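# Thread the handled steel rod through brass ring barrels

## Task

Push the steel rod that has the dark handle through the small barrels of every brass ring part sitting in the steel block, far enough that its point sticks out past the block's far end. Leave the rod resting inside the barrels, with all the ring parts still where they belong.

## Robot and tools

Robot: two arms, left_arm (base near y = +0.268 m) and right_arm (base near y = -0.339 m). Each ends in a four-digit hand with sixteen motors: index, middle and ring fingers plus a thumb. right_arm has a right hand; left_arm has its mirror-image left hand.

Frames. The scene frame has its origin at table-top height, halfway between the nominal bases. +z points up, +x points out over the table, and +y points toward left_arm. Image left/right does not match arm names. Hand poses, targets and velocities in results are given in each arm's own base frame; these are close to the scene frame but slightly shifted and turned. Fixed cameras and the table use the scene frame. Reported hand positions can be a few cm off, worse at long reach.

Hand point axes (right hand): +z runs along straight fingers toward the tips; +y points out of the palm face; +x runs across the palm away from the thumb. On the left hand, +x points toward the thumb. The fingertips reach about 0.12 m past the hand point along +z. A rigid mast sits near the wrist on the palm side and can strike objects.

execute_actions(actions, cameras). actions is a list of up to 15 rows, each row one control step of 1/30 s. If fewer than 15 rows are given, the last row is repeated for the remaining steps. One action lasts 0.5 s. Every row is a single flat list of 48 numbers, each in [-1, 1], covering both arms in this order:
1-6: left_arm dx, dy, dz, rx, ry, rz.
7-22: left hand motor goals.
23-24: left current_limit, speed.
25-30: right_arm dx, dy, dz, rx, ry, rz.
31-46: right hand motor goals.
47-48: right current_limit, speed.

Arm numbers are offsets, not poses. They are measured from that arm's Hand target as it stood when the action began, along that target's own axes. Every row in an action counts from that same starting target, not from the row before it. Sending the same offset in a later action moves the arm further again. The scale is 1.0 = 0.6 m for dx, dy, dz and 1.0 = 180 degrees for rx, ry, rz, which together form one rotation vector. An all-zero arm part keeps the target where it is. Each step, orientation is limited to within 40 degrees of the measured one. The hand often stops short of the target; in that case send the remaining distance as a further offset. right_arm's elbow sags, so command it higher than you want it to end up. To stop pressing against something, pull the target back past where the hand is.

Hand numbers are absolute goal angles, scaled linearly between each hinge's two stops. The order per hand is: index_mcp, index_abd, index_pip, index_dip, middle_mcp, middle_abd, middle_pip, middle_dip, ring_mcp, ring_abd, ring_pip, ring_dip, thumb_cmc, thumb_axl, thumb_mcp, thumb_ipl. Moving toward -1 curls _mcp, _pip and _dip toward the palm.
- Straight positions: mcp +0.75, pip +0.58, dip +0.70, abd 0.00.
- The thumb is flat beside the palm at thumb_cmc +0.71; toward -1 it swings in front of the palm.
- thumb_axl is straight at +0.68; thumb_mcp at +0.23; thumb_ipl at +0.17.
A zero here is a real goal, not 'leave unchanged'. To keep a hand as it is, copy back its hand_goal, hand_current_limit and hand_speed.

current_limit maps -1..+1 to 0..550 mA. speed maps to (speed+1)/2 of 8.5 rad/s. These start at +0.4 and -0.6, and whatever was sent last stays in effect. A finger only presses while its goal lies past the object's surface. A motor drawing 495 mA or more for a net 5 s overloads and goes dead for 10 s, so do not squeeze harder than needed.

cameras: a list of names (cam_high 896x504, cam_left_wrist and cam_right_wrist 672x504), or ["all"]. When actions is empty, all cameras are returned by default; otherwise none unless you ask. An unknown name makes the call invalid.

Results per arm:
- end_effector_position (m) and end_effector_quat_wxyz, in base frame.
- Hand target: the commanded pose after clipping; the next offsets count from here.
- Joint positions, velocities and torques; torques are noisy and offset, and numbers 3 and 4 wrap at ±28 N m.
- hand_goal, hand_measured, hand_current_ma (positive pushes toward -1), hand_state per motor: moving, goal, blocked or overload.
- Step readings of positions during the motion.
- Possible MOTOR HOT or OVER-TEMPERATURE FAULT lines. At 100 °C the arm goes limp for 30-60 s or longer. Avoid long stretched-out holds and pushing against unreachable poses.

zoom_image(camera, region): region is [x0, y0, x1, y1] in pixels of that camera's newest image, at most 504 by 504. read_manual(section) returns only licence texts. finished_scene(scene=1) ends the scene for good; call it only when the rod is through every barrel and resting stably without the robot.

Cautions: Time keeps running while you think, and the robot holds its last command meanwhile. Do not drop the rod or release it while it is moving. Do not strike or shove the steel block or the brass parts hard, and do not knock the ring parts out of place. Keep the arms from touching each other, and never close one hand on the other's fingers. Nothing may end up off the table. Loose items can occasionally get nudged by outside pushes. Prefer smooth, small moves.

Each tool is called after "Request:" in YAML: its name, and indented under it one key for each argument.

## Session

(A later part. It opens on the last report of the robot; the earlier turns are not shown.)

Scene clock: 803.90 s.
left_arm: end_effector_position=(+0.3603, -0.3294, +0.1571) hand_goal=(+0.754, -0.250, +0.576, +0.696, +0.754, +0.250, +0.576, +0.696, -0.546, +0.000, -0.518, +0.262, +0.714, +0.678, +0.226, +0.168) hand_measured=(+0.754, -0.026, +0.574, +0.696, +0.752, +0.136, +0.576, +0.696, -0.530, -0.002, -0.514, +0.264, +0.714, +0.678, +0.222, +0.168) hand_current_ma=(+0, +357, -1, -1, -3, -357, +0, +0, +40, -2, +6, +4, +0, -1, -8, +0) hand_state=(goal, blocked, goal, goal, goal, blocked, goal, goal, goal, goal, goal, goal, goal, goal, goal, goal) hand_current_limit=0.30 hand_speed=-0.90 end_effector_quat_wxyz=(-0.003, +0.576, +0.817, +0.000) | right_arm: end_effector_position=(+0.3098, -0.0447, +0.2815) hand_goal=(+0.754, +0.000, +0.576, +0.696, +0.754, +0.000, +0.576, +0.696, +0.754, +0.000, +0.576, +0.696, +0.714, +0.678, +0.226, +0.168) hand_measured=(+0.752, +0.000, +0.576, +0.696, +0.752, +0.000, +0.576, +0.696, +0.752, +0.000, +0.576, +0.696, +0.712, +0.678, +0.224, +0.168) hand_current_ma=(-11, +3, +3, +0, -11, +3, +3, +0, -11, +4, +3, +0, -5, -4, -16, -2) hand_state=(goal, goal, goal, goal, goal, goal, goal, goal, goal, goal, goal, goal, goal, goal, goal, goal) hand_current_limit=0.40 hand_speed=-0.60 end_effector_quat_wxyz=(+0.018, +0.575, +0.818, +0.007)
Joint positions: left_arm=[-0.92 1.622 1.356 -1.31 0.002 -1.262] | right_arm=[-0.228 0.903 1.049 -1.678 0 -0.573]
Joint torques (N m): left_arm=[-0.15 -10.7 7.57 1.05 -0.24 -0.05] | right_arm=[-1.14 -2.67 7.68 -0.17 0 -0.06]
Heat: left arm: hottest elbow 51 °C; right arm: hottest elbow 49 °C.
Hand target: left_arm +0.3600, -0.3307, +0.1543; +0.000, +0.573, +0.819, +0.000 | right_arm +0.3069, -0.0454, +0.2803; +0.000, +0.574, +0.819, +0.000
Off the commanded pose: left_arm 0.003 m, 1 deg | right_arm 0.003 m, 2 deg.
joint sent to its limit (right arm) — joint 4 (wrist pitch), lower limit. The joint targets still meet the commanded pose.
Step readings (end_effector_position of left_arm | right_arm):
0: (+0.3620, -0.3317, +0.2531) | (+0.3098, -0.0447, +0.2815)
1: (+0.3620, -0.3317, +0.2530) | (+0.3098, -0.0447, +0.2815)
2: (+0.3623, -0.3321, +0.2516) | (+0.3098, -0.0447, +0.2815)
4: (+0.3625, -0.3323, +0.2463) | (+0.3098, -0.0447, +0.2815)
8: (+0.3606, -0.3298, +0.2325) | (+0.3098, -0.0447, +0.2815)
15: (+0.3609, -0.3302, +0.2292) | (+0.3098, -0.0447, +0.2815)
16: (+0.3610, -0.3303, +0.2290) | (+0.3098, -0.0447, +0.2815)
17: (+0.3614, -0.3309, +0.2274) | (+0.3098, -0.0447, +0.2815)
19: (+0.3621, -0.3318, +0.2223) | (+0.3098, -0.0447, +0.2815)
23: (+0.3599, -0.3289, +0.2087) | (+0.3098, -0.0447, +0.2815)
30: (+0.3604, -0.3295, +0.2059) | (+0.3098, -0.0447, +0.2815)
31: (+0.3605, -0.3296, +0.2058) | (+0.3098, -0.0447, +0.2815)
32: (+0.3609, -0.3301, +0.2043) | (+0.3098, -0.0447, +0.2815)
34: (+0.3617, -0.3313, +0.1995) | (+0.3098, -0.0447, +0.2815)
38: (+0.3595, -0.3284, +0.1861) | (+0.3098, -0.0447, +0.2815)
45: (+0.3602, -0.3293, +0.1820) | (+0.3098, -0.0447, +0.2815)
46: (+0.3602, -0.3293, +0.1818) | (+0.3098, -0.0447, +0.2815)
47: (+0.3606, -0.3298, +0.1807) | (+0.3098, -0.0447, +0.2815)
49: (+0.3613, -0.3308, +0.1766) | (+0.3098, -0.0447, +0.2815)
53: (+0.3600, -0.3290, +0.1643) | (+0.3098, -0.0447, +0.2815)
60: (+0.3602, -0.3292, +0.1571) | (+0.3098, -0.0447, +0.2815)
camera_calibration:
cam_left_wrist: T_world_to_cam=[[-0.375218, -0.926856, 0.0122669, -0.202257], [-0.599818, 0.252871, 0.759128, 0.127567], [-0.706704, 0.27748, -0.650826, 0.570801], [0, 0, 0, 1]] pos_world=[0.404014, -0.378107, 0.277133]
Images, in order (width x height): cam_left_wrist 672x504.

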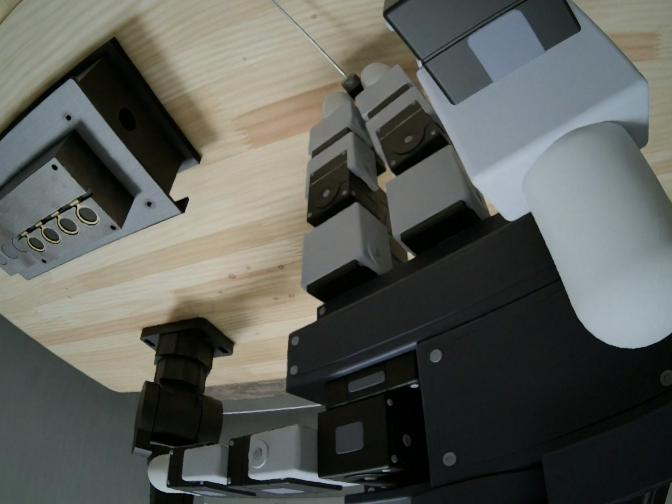

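Request:
execute_actions:
  actions:
    - [[0,0,0.0235,0,0,0,0.754,-0.25,0.576,0.696,0.754,0.25,0.576,0.696,-0.547,0,-0.519,0.261,0.714,0.678,0.226,0.168,0.3,-0.9,0,0,0,0,0,0,0.754,0,0.576,0.696,0.754,0,0.576,0.696,0.754,0,0.576,0.696,0.714,0.678,0.226,0.168,0.4,-0.6]]
    - [[0,0,0.0235,0,0,0,0.754,-0.25,0.576,0.696,0.754,0.25,0.576,0.696,-0.547,0,-0.519,0.261,0.714,0.678,0.226,0.168,0.3,-0.9,0,0,0,0,0,0,0.754,0,0.576,0.696,0.754,0,0.576,0.696,0.754,0,0.576,0.696,0.714,0.678,0.226,0.168,0.4,-0.6]]
  cameras: ["cam_left_wrist"]

Request:
zoom_image:
  camera: "cam_left_wrist"
  region: [220, 0, 440, 160]

Scene clock: 809.87 s.
left_arm: end_effector_position=(+0.3607, -0.3299, +0.1302) hand_goal=(+0.754, -0.250, +0.576, +0.696, +0.754, +0.250, +0.576, +0.696, -0.546, +0.000, -0.518, +0.262, +0.714, +0.678, +0.226, +0.168) hand_measured=(+0.756, -0.026, +0.576, +0.696, +0.752, +0.136, +0.576, +0.696, -0.530, -0.002, -0.514, +0.264, +0.714, +0.678, +0.222, +0.168) hand_current_ma=(+2, +358, +0, -1, -5, -357, +0, +0, +40, -2, +6, +4, +0, -1, -8, +0) hand_state=(goal, blocked, goal, goal, goal, blocked, goal, goal, goal, goal, goal, goal, goal, goal, goal, goal) hand_current_limit=0.30 hand_speed=-0.90 end_effector_quat_wxyz=(-0.001, +0.576, +0.817, -0.001) | right_arm: end_effector_position=(+0.3098, -0.0447, +0.2815) hand_goal=(+0.754, +0.000, +0.576, +0.696, +0.754, +0.000, +0.576, +0.696, +0.754, +0.000, +0.576, +0.696, +0.714, +0.678, +0.226, +0.168) hand_measured=(+0.752, +0.000, +0.576, +0.696, +0.752, +0.000, +0.576, +0.696, +0.752, +0.000, +0.576, +0.696, +0.712, +0.678, +0.224, +0.168) hand_current_ma=(-11, +3, +3, +0, -11, +3, +3, +0, -11, +4, +3, +0, -5, -4, -16, -2) hand_state=(goal, goal, goal, goal, goal, goal, goal, goal, goal, goal, goal, goal, goal, goal, goal, goal) hand_current_limit=0.40 hand_speed=-0.60 end_effector_quat_wxyz=(+0.018, +0.575, +0.818, +0.007)
Joint positions: left_arm=[-0.92 1.642 1.307 -1.238 0.002 -1.262] | right_arm=[-0.228 0.903 1.049 -1.678 0 -0.573]
Joint torques (N m): left_arm=[-0.32 -10.52 7.31 1.05 -0.22 -0.06] | right_arm=[-1.08 -2.61 7.69 -0.18 0 -0.06]
Heat: left arm: hottest elbow 50 °C; right arm: hottest elbow 49 °C.
Hand target: left_arm +0.3600, -0.3308, +0.1262; +0.000, +0.573, +0.819, +0.000 | right_arm +0.3069, -0.0454, +0.2803; +0.000, +0.574, +0.819, +0.000
Off the commanded pose: left_arm 0.004 m, 0 deg | right_arm 0.003 m, 2 deg.
joint sent to its limit (right arm) — joint 4 (wrist pitch), lower limit. The joint targets still meet the commanded pose.
Step readings (end_effector_position of left_arm | right_arm):
0: (+0.3603, -0.3294, +0.1571) | (+0.3098, -0.0447, +0.2815)
1: (+0.3603, -0.3295, +0.1571) | (+0.3098, -0.0447, +0.2815)
2: (+0.3606, -0.3298, +0.1567) | (+0.3098, -0.0447, +0.2815)
4: (+0.3612, -0.3307, +0.1547) | (+0.3098, -0.0447, +0.2815)
8: (+0.3605, -0.3297, +0.1486) | (+0.3098, -0.0447, +0.2815)
15: (+0.3605, -0.3297, +0.1450) | (+0.3098, -0.0447, +0.2815)
16: (+0.3606, -0.3298, +0.1450) | (+0.3098, -0.0447, +0.2815)
17: (+0.3609, -0.3302, +0.1446) | (+0.3098, -0.0447, +0.2815)
19: (+0.3614, -0.3309, +0.1425) | (+0.3098, -0.0447, +0.2815)
23: (+0.3607, -0.3300, +0.1352) | (+0.3098, -0.0447, +0.2815)
30: (+0.3605, -0.3297, +0.1302) | (+0.3098, -0.0447, +0.2815)
camera_calibration:
cam_left_wrist: T_world_to_cam=[[-0.37525, -0.926817, 0.0140863, -0.202508], [-0.601353, 0.254985, 0.757204, 0.149856], [-0.705381, 0.27567, -0.653027, 0.552881], [0, 0, 0, 1]] pos_world=[0.404117, -0.378311, 0.250427]
Images, in order (width x height): cam_left_wrist 672x504.

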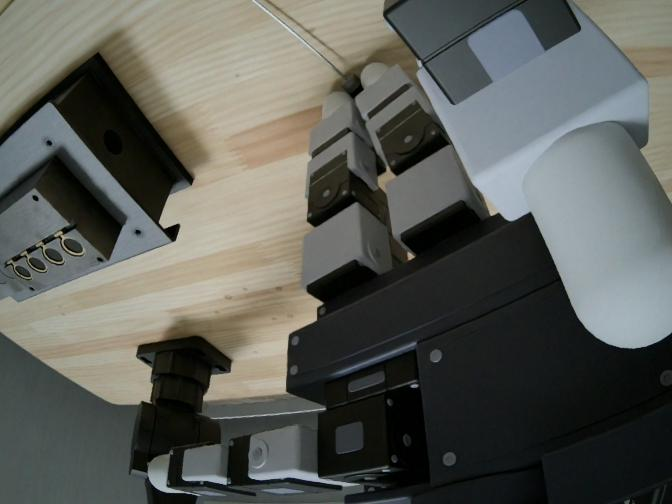

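Scaled by 2.291 from the camera's 672x504 image, which has a finer 960x720 frame.

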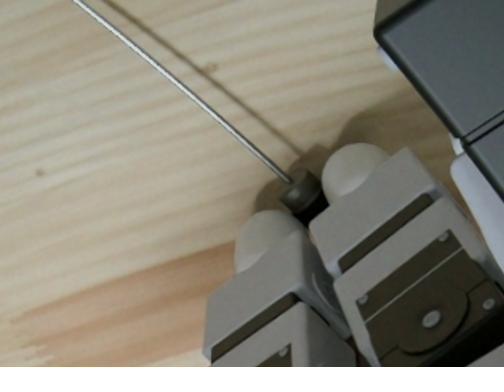

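Request:
execute_actions:
  actions:
    - [[0,0,0.008,0,0,0,0.754,-0.25,0.576,0.696,0.754,0.25,0.576,0.696,-0.547,0,-0.519,0.261,0.714,0.678,0.226,0.168,0.3,-0.9,0,0,0,0,0,0,0.754,0,0.576,0.696,0.754,0,0.576,0.696,0.754,0,0.576,0.696,0.714,0.678,0.226,0.168,0.4,-0.6]]
  cameras: ["cam_high", "cam_left_wrist"]

Scene clock: 832.07 s.
left_arm: end_effector_position=(+0.3608, -0.3301, +0.1272) hand_goal=(+0.754, -0.250, +0.576, +0.696, +0.754, +0.250, +0.576, +0.696, -0.546, +0.000, -0.518, +0.262, +0.714, +0.678, +0.226, +0.168) hand_measured=(+0.756, -0.026, +0.576, +0.696, +0.750, +0.136, +0.576, +0.696, -0.530, -0.002, -0.514, +0.264, +0.714, +0.678, +0.222, +0.168) hand_current_ma=(+2, +358, +0, -1, -5, -357, +0, +0, +40, -2, +6, +4, +0, -1, -8, +0) hand_state=(goal, blocked, goal, goal, goal, blocked, goal, goal, goal, goal, goal, goal, goal, goal, goal, goal) hand_current_limit=0.30 hand_speed=-0.90 end_effector_quat_wxyz=(+0.000, +0.576, +0.817, -0.001) | right_arm: end_effector_position=(+0.3098, -0.0447, +0.2815) hand_goal=(+0.754, +0.000, +0.576, +0.696, +0.754, +0.000, +0.576, +0.696, +0.754, +0.000, +0.576, +0.696, +0.714, +0.678, +0.226, +0.168) hand_measured=(+0.752, +0.000, +0.576, +0.696, +0.752, +0.000, +0.576, +0.696, +0.752, +0.000, +0.576, +0.696, +0.712, +0.678, +0.224, +0.168) hand_current_ma=(-11, +3, +3, +0, -11, +3, +3, +0, -11, +4, +3, +0, -5, -4, -16, -2) hand_state=(goal, goal, goal, goal, goal, goal, goal, goal, goal, goal, goal, goal, goal, goal, goal, goal) hand_current_limit=0.40 hand_speed=-0.60 end_effector_quat_wxyz=(+0.018, +0.575, +0.818, +0.007)
Joint positions: left_arm=[-0.92 1.643 1.3 -1.227 0.002 -1.262] | right_arm=[-0.228 0.903 1.049 -1.678 0 -0.573]
Joint torques (N m): left_arm=[-0.56 -10.46 7.16 1.13 -0.27 -0.06] | right_arm=[-1.14 -2.61 7.68 -0.18 0.01 -0.06]
Heat: left arm: hottest elbow 48 °C; right arm: hottest elbow 49 °C.
Hand target: left_arm +0.3600, -0.3307, +0.1215; +0.000, +0.573, +0.819, +0.000 | right_arm +0.3069, -0.0454, +0.2803; +0.000, +0.574, +0.819, +0.000
Off the commanded pose: left_arm 0.006 m, 0 deg | right_arm 0.003 m, 2 deg.
joint sent to its limit (right arm) — joint 4 (wrist pitch), lower limit. The joint targets still meet the commanded pose.
Step readings (end_effector_position of left_arm | right_arm):
0: (+0.3607, -0.3299, +0.1302) | (+0.3098, -0.0447, +0.2815)
1: (+0.3607, -0.3299, +0.1302) | (+0.3098, -0.0447, +0.2815)
2: (+0.3608, -0.3300, +0.1302) | (+0.3098, -0.0447, +0.2815)
4: (+0.3613, -0.3308, +0.1302) | (+0.3098, -0.0447, +0.2815)
8: (+0.3616, -0.3312, +0.1293) | (+0.3098, -0.0447, +0.2815)
15: (+0.3608, -0.3301, +0.1272) | (+0.3098, -0.0447, +0.2815)
camera_calibration:
cam_left_wrist: T_world_to_cam=[[-0.374947, -0.926912, 0.015759, -0.202898], [-0.60305, 0.256781, 0.755244, 0.153648], [-0.704092, 0.273673, -0.655254, 0.550267], [0, 0, 0, 1]] pos_world=[0.404019, -0.378116, 0.24772]
Images, in order (width x height): cam_high 896x504, cam_left_wrist 672x504.

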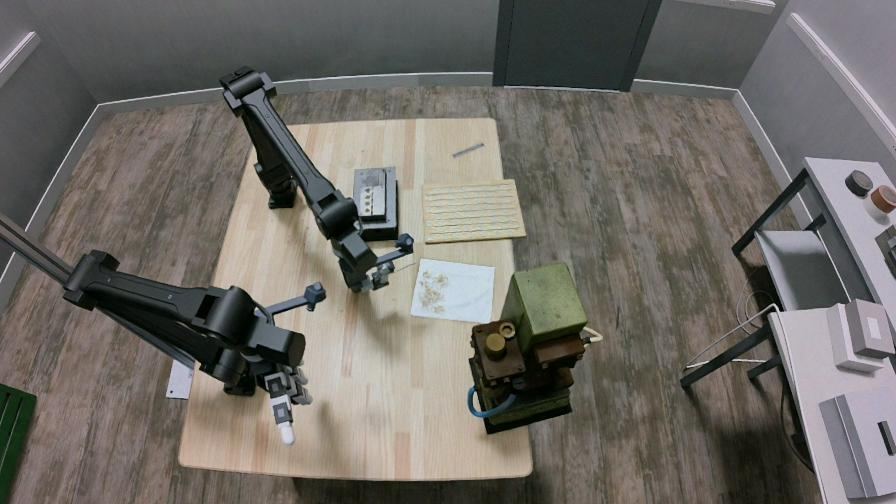

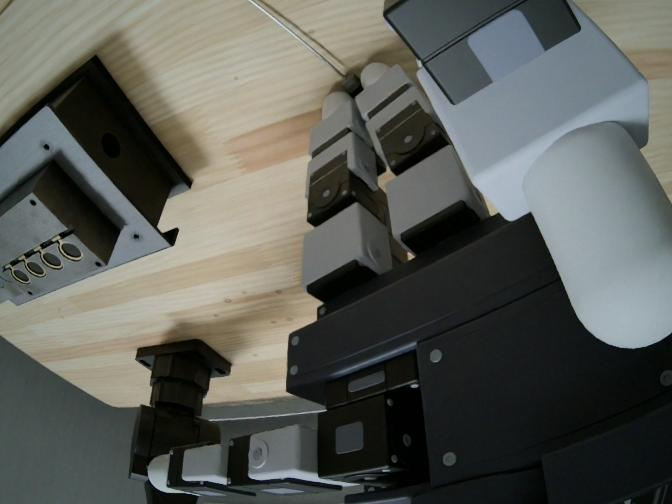

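Request:
execute_actions:
  actions:
    - [[0,0,0.005,0,0,0,0.754,-0.25,0.576,0.696,0.754,0.25,0.576,0.696,-0.547,0,-0.519,0.261,0.714,0.678,0.226,0.168,0.3,-0.9,0,0,0,0,0,0,0.754,0,0.576,0.696,0.754,0,0.576,0.696,0.754,0,0.576,0.696,0.714,0.678,0.226,0.168,0.4,-0.6]]
  cameras: []

Scene clock: 838.73 s.
left_arm: end_effector_position=(+0.3620, -0.3316, +0.1262) hand_goal=(+0.754, -0.250, +0.576, +0.696, +0.754, +0.250, +0.576, +0.696, -0.546, +0.000, -0.518, +0.262, +0.714, +0.678, +0.226, +0.168) hand_measured=(+0.756, -0.026, +0.576, +0.696, +0.750, +0.136, +0.576, +0.696, -0.530, -0.002, -0.514, +0.264, +0.714, +0.678, +0.222, +0.168) hand_current_ma=(+2, +357, +0, -1, -5, -357, +0, +0, +40, -2, +6, +4, +0, -1, -8, +0) hand_state=(goal, blocked, goal, goal, goal, blocked, goal, goal, goal, goal, goal, goal, goal, goal, goal, goal) hand_current_limit=0.30 hand_speed=-0.90 end_effector_quat_wxyz=(+0.003, +0.576, +0.817, -0.002) | right_arm: end_effector_position=(+0.3098, -0.0447, +0.2815) hand_goal=(+0.754, +0.000, +0.576, +0.696, +0.754, +0.000, +0.576, +0.696, +0.754, +0.000, +0.576, +0.696, +0.714, +0.678, +0.226, +0.168) hand_measured=(+0.752, +0.000, +0.576, +0.696, +0.752, +0.000, +0.576, +0.696, +0.752, +0.000, +0.576, +0.696, +0.712, +0.678, +0.224, +0.168) hand_current_ma=(-11, +3, +3, +0, -11, +3, +3, +0, -11, +4, +3, +0, -5, -4, -16, -2) hand_state=(goal, goal, goal, goal, goal, goal, goal, goal, goal, goal, goal, goal, goal, goal, goal, goal) hand_current_limit=0.40 hand_speed=-0.60 end_effector_quat_wxyz=(+0.018, +0.575, +0.818, +0.007)
Joint positions: left_arm=[-0.92 1.645 1.3 -1.219 0.002 -1.262] | right_arm=[-0.228 0.903 1.049 -1.678 0 -0.573]
Joint torques (N m): left_arm=[-0.38 -10.4 6.9 1.07 -0.23 -0.07] | right_arm=[-1.14 -2.67 7.68 -0.17 0 -0.06]
Heat: left arm: hottest elbow 48 °C; right arm: hottest elbow 49 °C.
Hand target: left_arm +0.3600, -0.3307, +0.1184; +0.000, +0.573, +0.819, +0.000 | right_arm +0.3069, -0.0454, +0.2803; +0.000, +0.574, +0.819, +0.000
Off the commanded pose: left_arm 0.008 m, 1 deg | right_arm 0.003 m, 2 deg.
joint sent to its limit (right arm) — joint 4 (wrist pitch), lower limit. The joint targets still meet the commanded pose.
Step readings (end_effector_position of left_arm | right_arm):
0: (+0.3608, -0.3301, +0.1272) | (+0.3098, -0.0447, +0.2815)
1: (+0.3608, -0.3301, +0.1272) | (+0.3098, -0.0447, +0.2815)
2: (+0.3609, -0.3302, +0.1271) | (+0.3098, -0.0447, +0.2815)
4: (+0.3613, -0.3307, +0.1271) | (+0.3098, -0.0447, +0.2815)
8: (+0.3618, -0.3314, +0.1266) | (+0.3098, -0.0447, +0.2815)
15: (+0.3620, -0.3316, +0.1262) | (+0.3098, -0.0447, +0.2815)
No camera images: "cameras" was empty.

Request:
execute_actions:
  actions:
    - [[0,0,0.006,0,0,0,0.754,-0.25,0.576,0.696,0.754,0.25,0.576,0.696,-0.547,0,-0.519,0.261,0.714,0.678,0.226,0.168,0.3,-0.9,0,0,0,0,0,0,0.754,0,0.576,0.696,0.754,0,0.576,0.696,0.754,0,0.576,0.696,0.714,0.678,0.226,0.168,0.4,-0.6]]
  cameras: []

Scene clock: 842.00 s.
left_arm: end_effector_position=(+0.3614, -0.3307, +0.1233) hand_goal=(+0.754, -0.250, +0.576, +0.696, +0.754, +0.250, +0.576, +0.696, -0.546, +0.000, -0.518, +0.262, +0.714, +0.678, +0.226, +0.168) hand_measured=(+0.756, -0.026, +0.576, +0.696, +0.752, +0.136, +0.576, +0.696, -0.530, -0.002, -0.514, +0.264, +0.714, +0.678, +0.222, +0.168) hand_current_ma=(+2, +358, +0, -1, -5, -357, +0, +0, +40, -2, +6, +4, +0, -1, -8, +0) hand_state=(goal, blocked, goal, goal, goal, blocked, goal, goal, goal, goal, goal, goal, goal, goal, goal, goal) hand_current_limit=0.30 hand_speed=-0.90 end_effector_quat_wxyz=(+0.002, +0.576, +0.817, -0.002) | right_arm: end_effector_position=(+0.3098, -0.0447, +0.2815) hand_goal=(+0.754, +0.000, +0.576, +0.696, +0.754, +0.000, +0.576, +0.696, +0.754, +0.000, +0.576, +0.696, +0.714, +0.678, +0.226, +0.168) hand_measured=(+0.752, +0.000, +0.576, +0.696, +0.752, +0.000, +0.576, +0.696, +0.752, +0.000, +0.576, +0.696, +0.712, +0.678, +0.224, +0.168) hand_current_ma=(-11, +3, +3, +0, -11, +3, +3, +0, -11, +4, +3, +0, -5, -4, -16, -2) hand_state=(goal, goal, goal, goal, goal, goal, goal, goal, goal, goal, goal, goal, goal, goal, goal, goal) hand_current_limit=0.40 hand_speed=-0.60 end_effector_quat_wxyz=(+0.018, +0.575, +0.818, +0.007)
Joint positions: left_arm=[-0.92 1.646 1.293 -1.212 0.002 -1.262] | right_arm=[-0.228 0.903 1.049 -1.678 0 -0.573]
Joint torques (N m): left_arm=[-0.67 -10.11 6.93 1.25 -0.22 -0.05] | right_arm=[-1.14 -2.61 7.66 -0.18 0.01 -0.06]
Heat: left arm: hottest elbow 47 °C; right arm: hottest elbow 49 °C.
Hand target: left_arm +0.3600, -0.3308, +0.1149; +0.000, +0.573, +0.819, +0.000 | right_arm +0.3069, -0.0454, +0.2803; +0.000, +0.574, +0.819, +0.000
Off the commanded pose: left_arm 0.009 m, 1 deg | right_arm 0.003 m, 2 deg.
joint sent to its limit (right arm) — joint 4 (wrist pitch), lower limit. The joint targets still meet the commanded pose.
Step readings (end_effector_position of left_arm | right_arm):
0: (+0.3620, -0.3316, +0.1262) | (+0.3098, -0.0447, +0.2815)
1: (+0.3619, -0.3315, +0.1261) | (+0.3098, -0.0447, +0.2815)
2: (+0.3619, -0.3315, +0.1258) | (+0.3098, -0.0447, +0.2815)
4: (+0.3616, -0.3312, +0.1244) | (+0.3098, -0.0447, +0.2815)
8: (+0.3614, -0.3307, +0.1233) | (+0.3098, -0.0447, +0.2815)
15: (+0.3614, -0.3307, +0.1233) | (+0.3098, -0.0447, +0.2815)
No camera images: "cameras" was empty.

Request:
execute_actions:
  actions:
    - [[0,0,-0.008,0,0,0,0.754,0.02,0.576,0.696,0.754,0.08,0.576,0.696,-0.547,0,-0.519,0.261,0.714,0.678,0.226,0.168,0.3,-0.95,0,0,0,0,0,0,0.754,0,0.576,0.696,0.754,0,0.576,0.696,0.754,0,0.576,0.696,0.714,0.678,0.226,0.168,0.4,-0.6]]
    - [[0,0,0,0,0,0,0.754,0.12,0.576,0.696,0.754,0.0,0.576,0.696,-0.547,0,-0.519,0.261,0.714,0.678,0.226,0.168,0.3,-0.95,0,0,0,0,0,0,0.754,0,0.576,0.696,0.754,0,0.576,0.696,0.754,0,0.576,0.696,0.714,0.678,0.226,0.168,0.4,-0.6]]
  cameras: ["cam_left_wrist"]

Scene clock: 849.43 s.
left_arm: end_effector_position=(+0.3614, -0.3307, +0.1233) hand_goal=(+0.754, +0.120, +0.576, +0.696, +0.754, +0.000, +0.576, +0.696, -0.546, +0.000, -0.518, +0.262, +0.714, +0.678, +0.226, +0.168) hand_measured=(+0.756, +0.116, +0.576, +0.696, +0.752, +0.004, +0.576, +0.696, -0.530, -0.002, -0.514, +0.264, +0.714, +0.678, +0.222, +0.168) hand_current_ma=(+2, -5, +0, -1, -5, +4, +0, +0, +40, -2, +6, +4, +0, -1, -8, +0) hand_state=(goal, goal, goal, goal, goal, goal, goal, goal, goal, goal, goal, goal, goal, goal, goal, goal) hand_current_limit=0.30 hand_speed=-0.95 end_effector_quat_wxyz=(+0.002, +0.576, +0.817, -0.002) | right_arm: end_effector_position=(+0.3098, -0.0447, +0.2815) hand_goal=(+0.754, +0.000, +0.576, +0.696, +0.754, +0.000, +0.576, +0.696, +0.754, +0.000, +0.576, +0.696, +0.714, +0.678, +0.226, +0.168) hand_measured=(+0.752, +0.000, +0.576, +0.696, +0.752, +0.000, +0.576, +0.696, +0.752, +0.000, +0.576, +0.696, +0.712, +0.678, +0.224, +0.168) hand_current_ma=(-11, +3, +3, +0, -11, +3, +3, +0, -11, +4, +3, +0, -5, -4, -16, -2) hand_state=(goal, goal, goal, goal, goal, goal, goal, goal, goal, goal, goal, goal, goal, goal, goal, goal) hand_current_limit=0.40 hand_speed=-0.60 end_effector_quat_wxyz=(+0.018, +0.575, +0.818, +0.007)
Joint positions: left_arm=[-0.92 1.646 1.293 -1.212 0.002 -1.262] | right_arm=[-0.228 0.903 1.049 -1.678 0 -0.573]
Joint torques (N m): left_arm=[-0.26 -10.52 7.6 0.75 -0.25 -0.04] | right_arm=[-1.14 -2.73 7.66 -0.18 0 -0.06]
Heat: left arm: hottest elbow 46 °C; right arm: hottest elbow 49 °C.
Hand target: left_arm +0.3600, -0.3308, +0.1197; +0.000, +0.573, +0.819, +0.000 | right_arm +0.3069, -0.0454, +0.2803; +0.000, +0.574, +0.819, +0.000
Off the commanded pose: left_arm 0.004 m, 1 deg | right_arm 0.003 m, 2 deg.
joint sent to its limit (right arm) — joint 4 (wrist pitch), lower limit. The joint targets still meet the commanded pose.
Step readings (end_effector_position of left_arm | right_arm):
0: (+0.3614, -0.3307, +0.1233) | (+0.3098, -0.0447, +0.2815)
1: (+0.3614, -0.3307, +0.1233) | (+0.3098, -0.0447, +0.2815)
2: (+0.3614, -0.3307, +0.1233) | (+0.3098, -0.0447, +0.2815)
4: (+0.3614, -0.3307, +0.1233) | (+0.3098, -0.0447, +0.2815)
8: (+0.3614, -0.3307, +0.1233) | (+0.3098, -0.0447, +0.2815)
15: (+0.3614, -0.3307, +0.1233) | (+0.3098, -0.0447, +0.2815)
16: (+0.3614, -0.3307, +0.1233) | (+0.3098, -0.0447, +0.2815)
17: (+0.3614, -0.3307, +0.1233) | (+0.3098, -0.0447, +0.2815)
19: (+0.3614, -0.3307, +0.1233) | (+0.3098, -0.0447, +0.2815)
23: (+0.3614, -0.3307, +0.1233) | (+0.3098, -0.0447, +0.2815)
30: (+0.3614, -0.3307, +0.1233) | (+0.3098, -0.0447, +0.2815)
camera_calibration:
cam_left_wrist: T_world_to_cam=[[-0.374899, -0.926899, 0.0175808, -0.203467], [-0.605186, 0.259055, 0.752755, 0.159042], [-0.702282, 0.271568, -0.658066, 0.547292], [0, 0, 0, 1]] pos_world=[0.404323, -0.37842, 0.244012]
Images, in order (width x height): cam_left_wrist 672x504.

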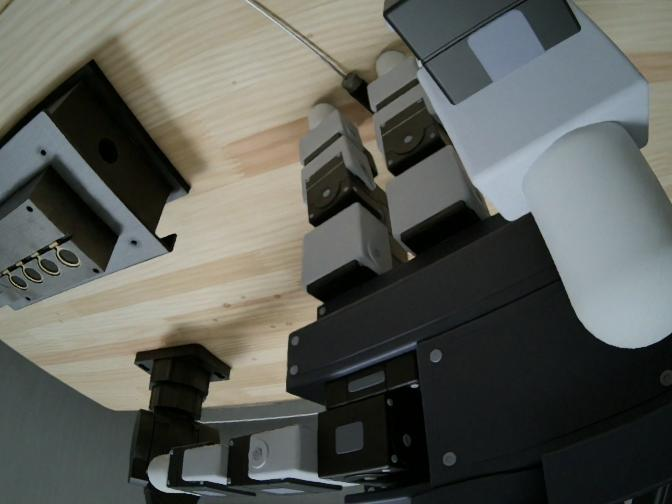

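Request:
zoom_image:
  camera: "cam_left_wrist"
  region: [230, 0, 430, 150]

Scaled by 2.520 from the camera's 672x504 image, which has a finer 960x720 frame.

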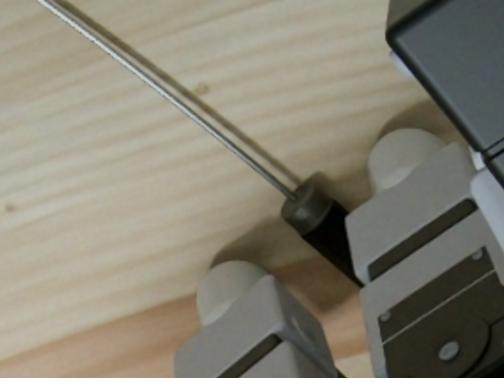

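Request:
execute_actions:
  actions:
    - [[0,0,-0.03,0,0,0,0.754,0.15,0.576,0.696,0.754,-0.03,0.576,0.696,-0.547,0,-0.519,0.261,0.714,0.678,0.226,0.168,0.3,-0.95,0,0,0,0,0,0,0.754,0,0.576,0.696,0.754,0,0.576,0.696,0.754,0,0.576,0.696,0.714,0.678,0.226,0.168,0.4,-0.6]]
    - [[0,0,-0.06,0,0,0,0.754,0.15,0.576,0.696,0.754,-0.03,0.576,0.696,-0.547,0,-0.519,0.261,0.714,0.678,0.226,0.168,0.3,-0.95,0,0,0,0,0,0,0.754,0,0.576,0.696,0.754,0,0.576,0.696,0.754,0,0.576,0.696,0.714,0.678,0.226,0.168,0.4,-0.6]]
  cameras: ["cam_left_wrist"]

Scene clock: 896.30 s.
left_arm: end_effector_position=(+0.3488, -0.3142, +0.1437) hand_goal=(+0.754, +0.150, +0.576, +0.696, +0.754, -0.030, +0.576, +0.696, -0.546, +0.000, -0.518, +0.262, +0.714, +0.678, +0.226, +0.168) hand_measured=(+0.754, +0.146, +0.576, +0.696, +0.752, -0.028, +0.576, +0.696, -0.530, -0.002, -0.514, +0.264, +0.714, +0.678, +0.222, +0.168) hand_current_ma=(+1, -5, +0, -1, -5, +3, +0, +0, +40, -2, +6, +4, +0, -1, -8, +0) hand_state=(goal, goal, goal, goal, goal, goal, goal, goal, goal, goal, goal, goal, goal, goal, goal, goal) hand_current_limit=0.30 hand_speed=-0.95 end_effector_quat_wxyz=(-0.032, +0.576, +0.817, +0.009) | right_arm: end_effector_position=(+0.3098, -0.0447, +0.2815) hand_goal=(+0.754, +0.000, +0.576, +0.696, +0.754, +0.000, +0.576, +0.696, +0.754, +0.000, +0.576, +0.696, +0.714, +0.678, +0.226, +0.168) hand_measured=(+0.752, +0.000, +0.576, +0.696, +0.752, +0.000, +0.576, +0.696, +0.752, +0.000, +0.576, +0.696, +0.712, +0.678, +0.224, +0.168) hand_current_ma=(-11, +3, +3, +0, -11, +3, +3, +0, -11, +4, +3, +0, -5, -4, -16, -2) hand_state=(goal, goal, goal, goal, goal, goal, goal, goal, goal, goal, goal, goal, goal, goal, goal, goal) hand_current_limit=0.40 hand_speed=-0.60 end_effector_quat_wxyz=(+0.018, +0.575, +0.818, +0.007)
Joint positions: left_arm=[-0.92 1.623 1.319 -1.335 0.002 -1.262] | right_arm=[-0.228 0.903 1.049 -1.678 0 -0.573]
Joint torques (N m): left_arm=[-0.26 -12.16 12.46 -0.09 -0.21 -0.07] | right_arm=[-1.08 -2.67 7.68 -0.2 0 -0.06]
Heat: left arm: hottest elbow 44 °C; right arm: hottest elbow 49 °C.
Hand target: left_arm +0.3600, -0.3307, +0.1736; +0.000, +0.573, +0.819, +0.000 | right_arm +0.3069, -0.0454, +0.2803; +0.000, +0.574, +0.819, +0.000
Off the commanded pose: left_arm 0.036 m, 4 deg | right_arm 0.003 m, 2 deg.
joint sent to its limit (right arm) — joint 4 (wrist pitch), lower limit. The joint targets still meet the commanded pose.
Step readings (end_effector_position of left_arm | right_arm):
0: (+0.3614, -0.3307, +0.1233) | (+0.3098, -0.0447, +0.2815)
1: (+0.3614, -0.3307, +0.1233) | (+0.3098, -0.0447, +0.2815)
2: (+0.3613, -0.3306, +0.1233) | (+0.3098, -0.0447, +0.2815)
4: (+0.3602, -0.3291, +0.1233) | (+0.3098, -0.0447, +0.2815)
8: (+0.3576, -0.3258, +0.1232) | (+0.3098, -0.0447, +0.2815)
15: (+0.3567, -0.3245, +0.1232) | (+0.3098, -0.0447, +0.2815)
16: (+0.3565, -0.3243, +0.1233) | (+0.3098, -0.0447, +0.2815)
17: (+0.3554, -0.3229, +0.1233) | (+0.3098, -0.0447, +0.2815)
19: (+0.3517, -0.3181, +0.1241) | (+0.3098, -0.0447, +0.2815)
23: (+0.3463, -0.3109, +0.1295) | (+0.3098, -0.0447, +0.2815)
30: (+0.3487, -0.3140, +0.1427) | (+0.3098, -0.0447, +0.2815)
camera_calibration:
cam_left_wrist: T_world_to_cam=[[-0.375046, -0.926798, -0.0196293, -0.187815], [-0.571075, 0.214313, 0.792429, 0.100069], [-0.730215, 0.308407, -0.609649, 0.561695], [0, 0, 0, 1]] pos_world=[0.396865, -0.368743, 0.259453]
Images, in order (width x height): cam_left_wrist 672x504.

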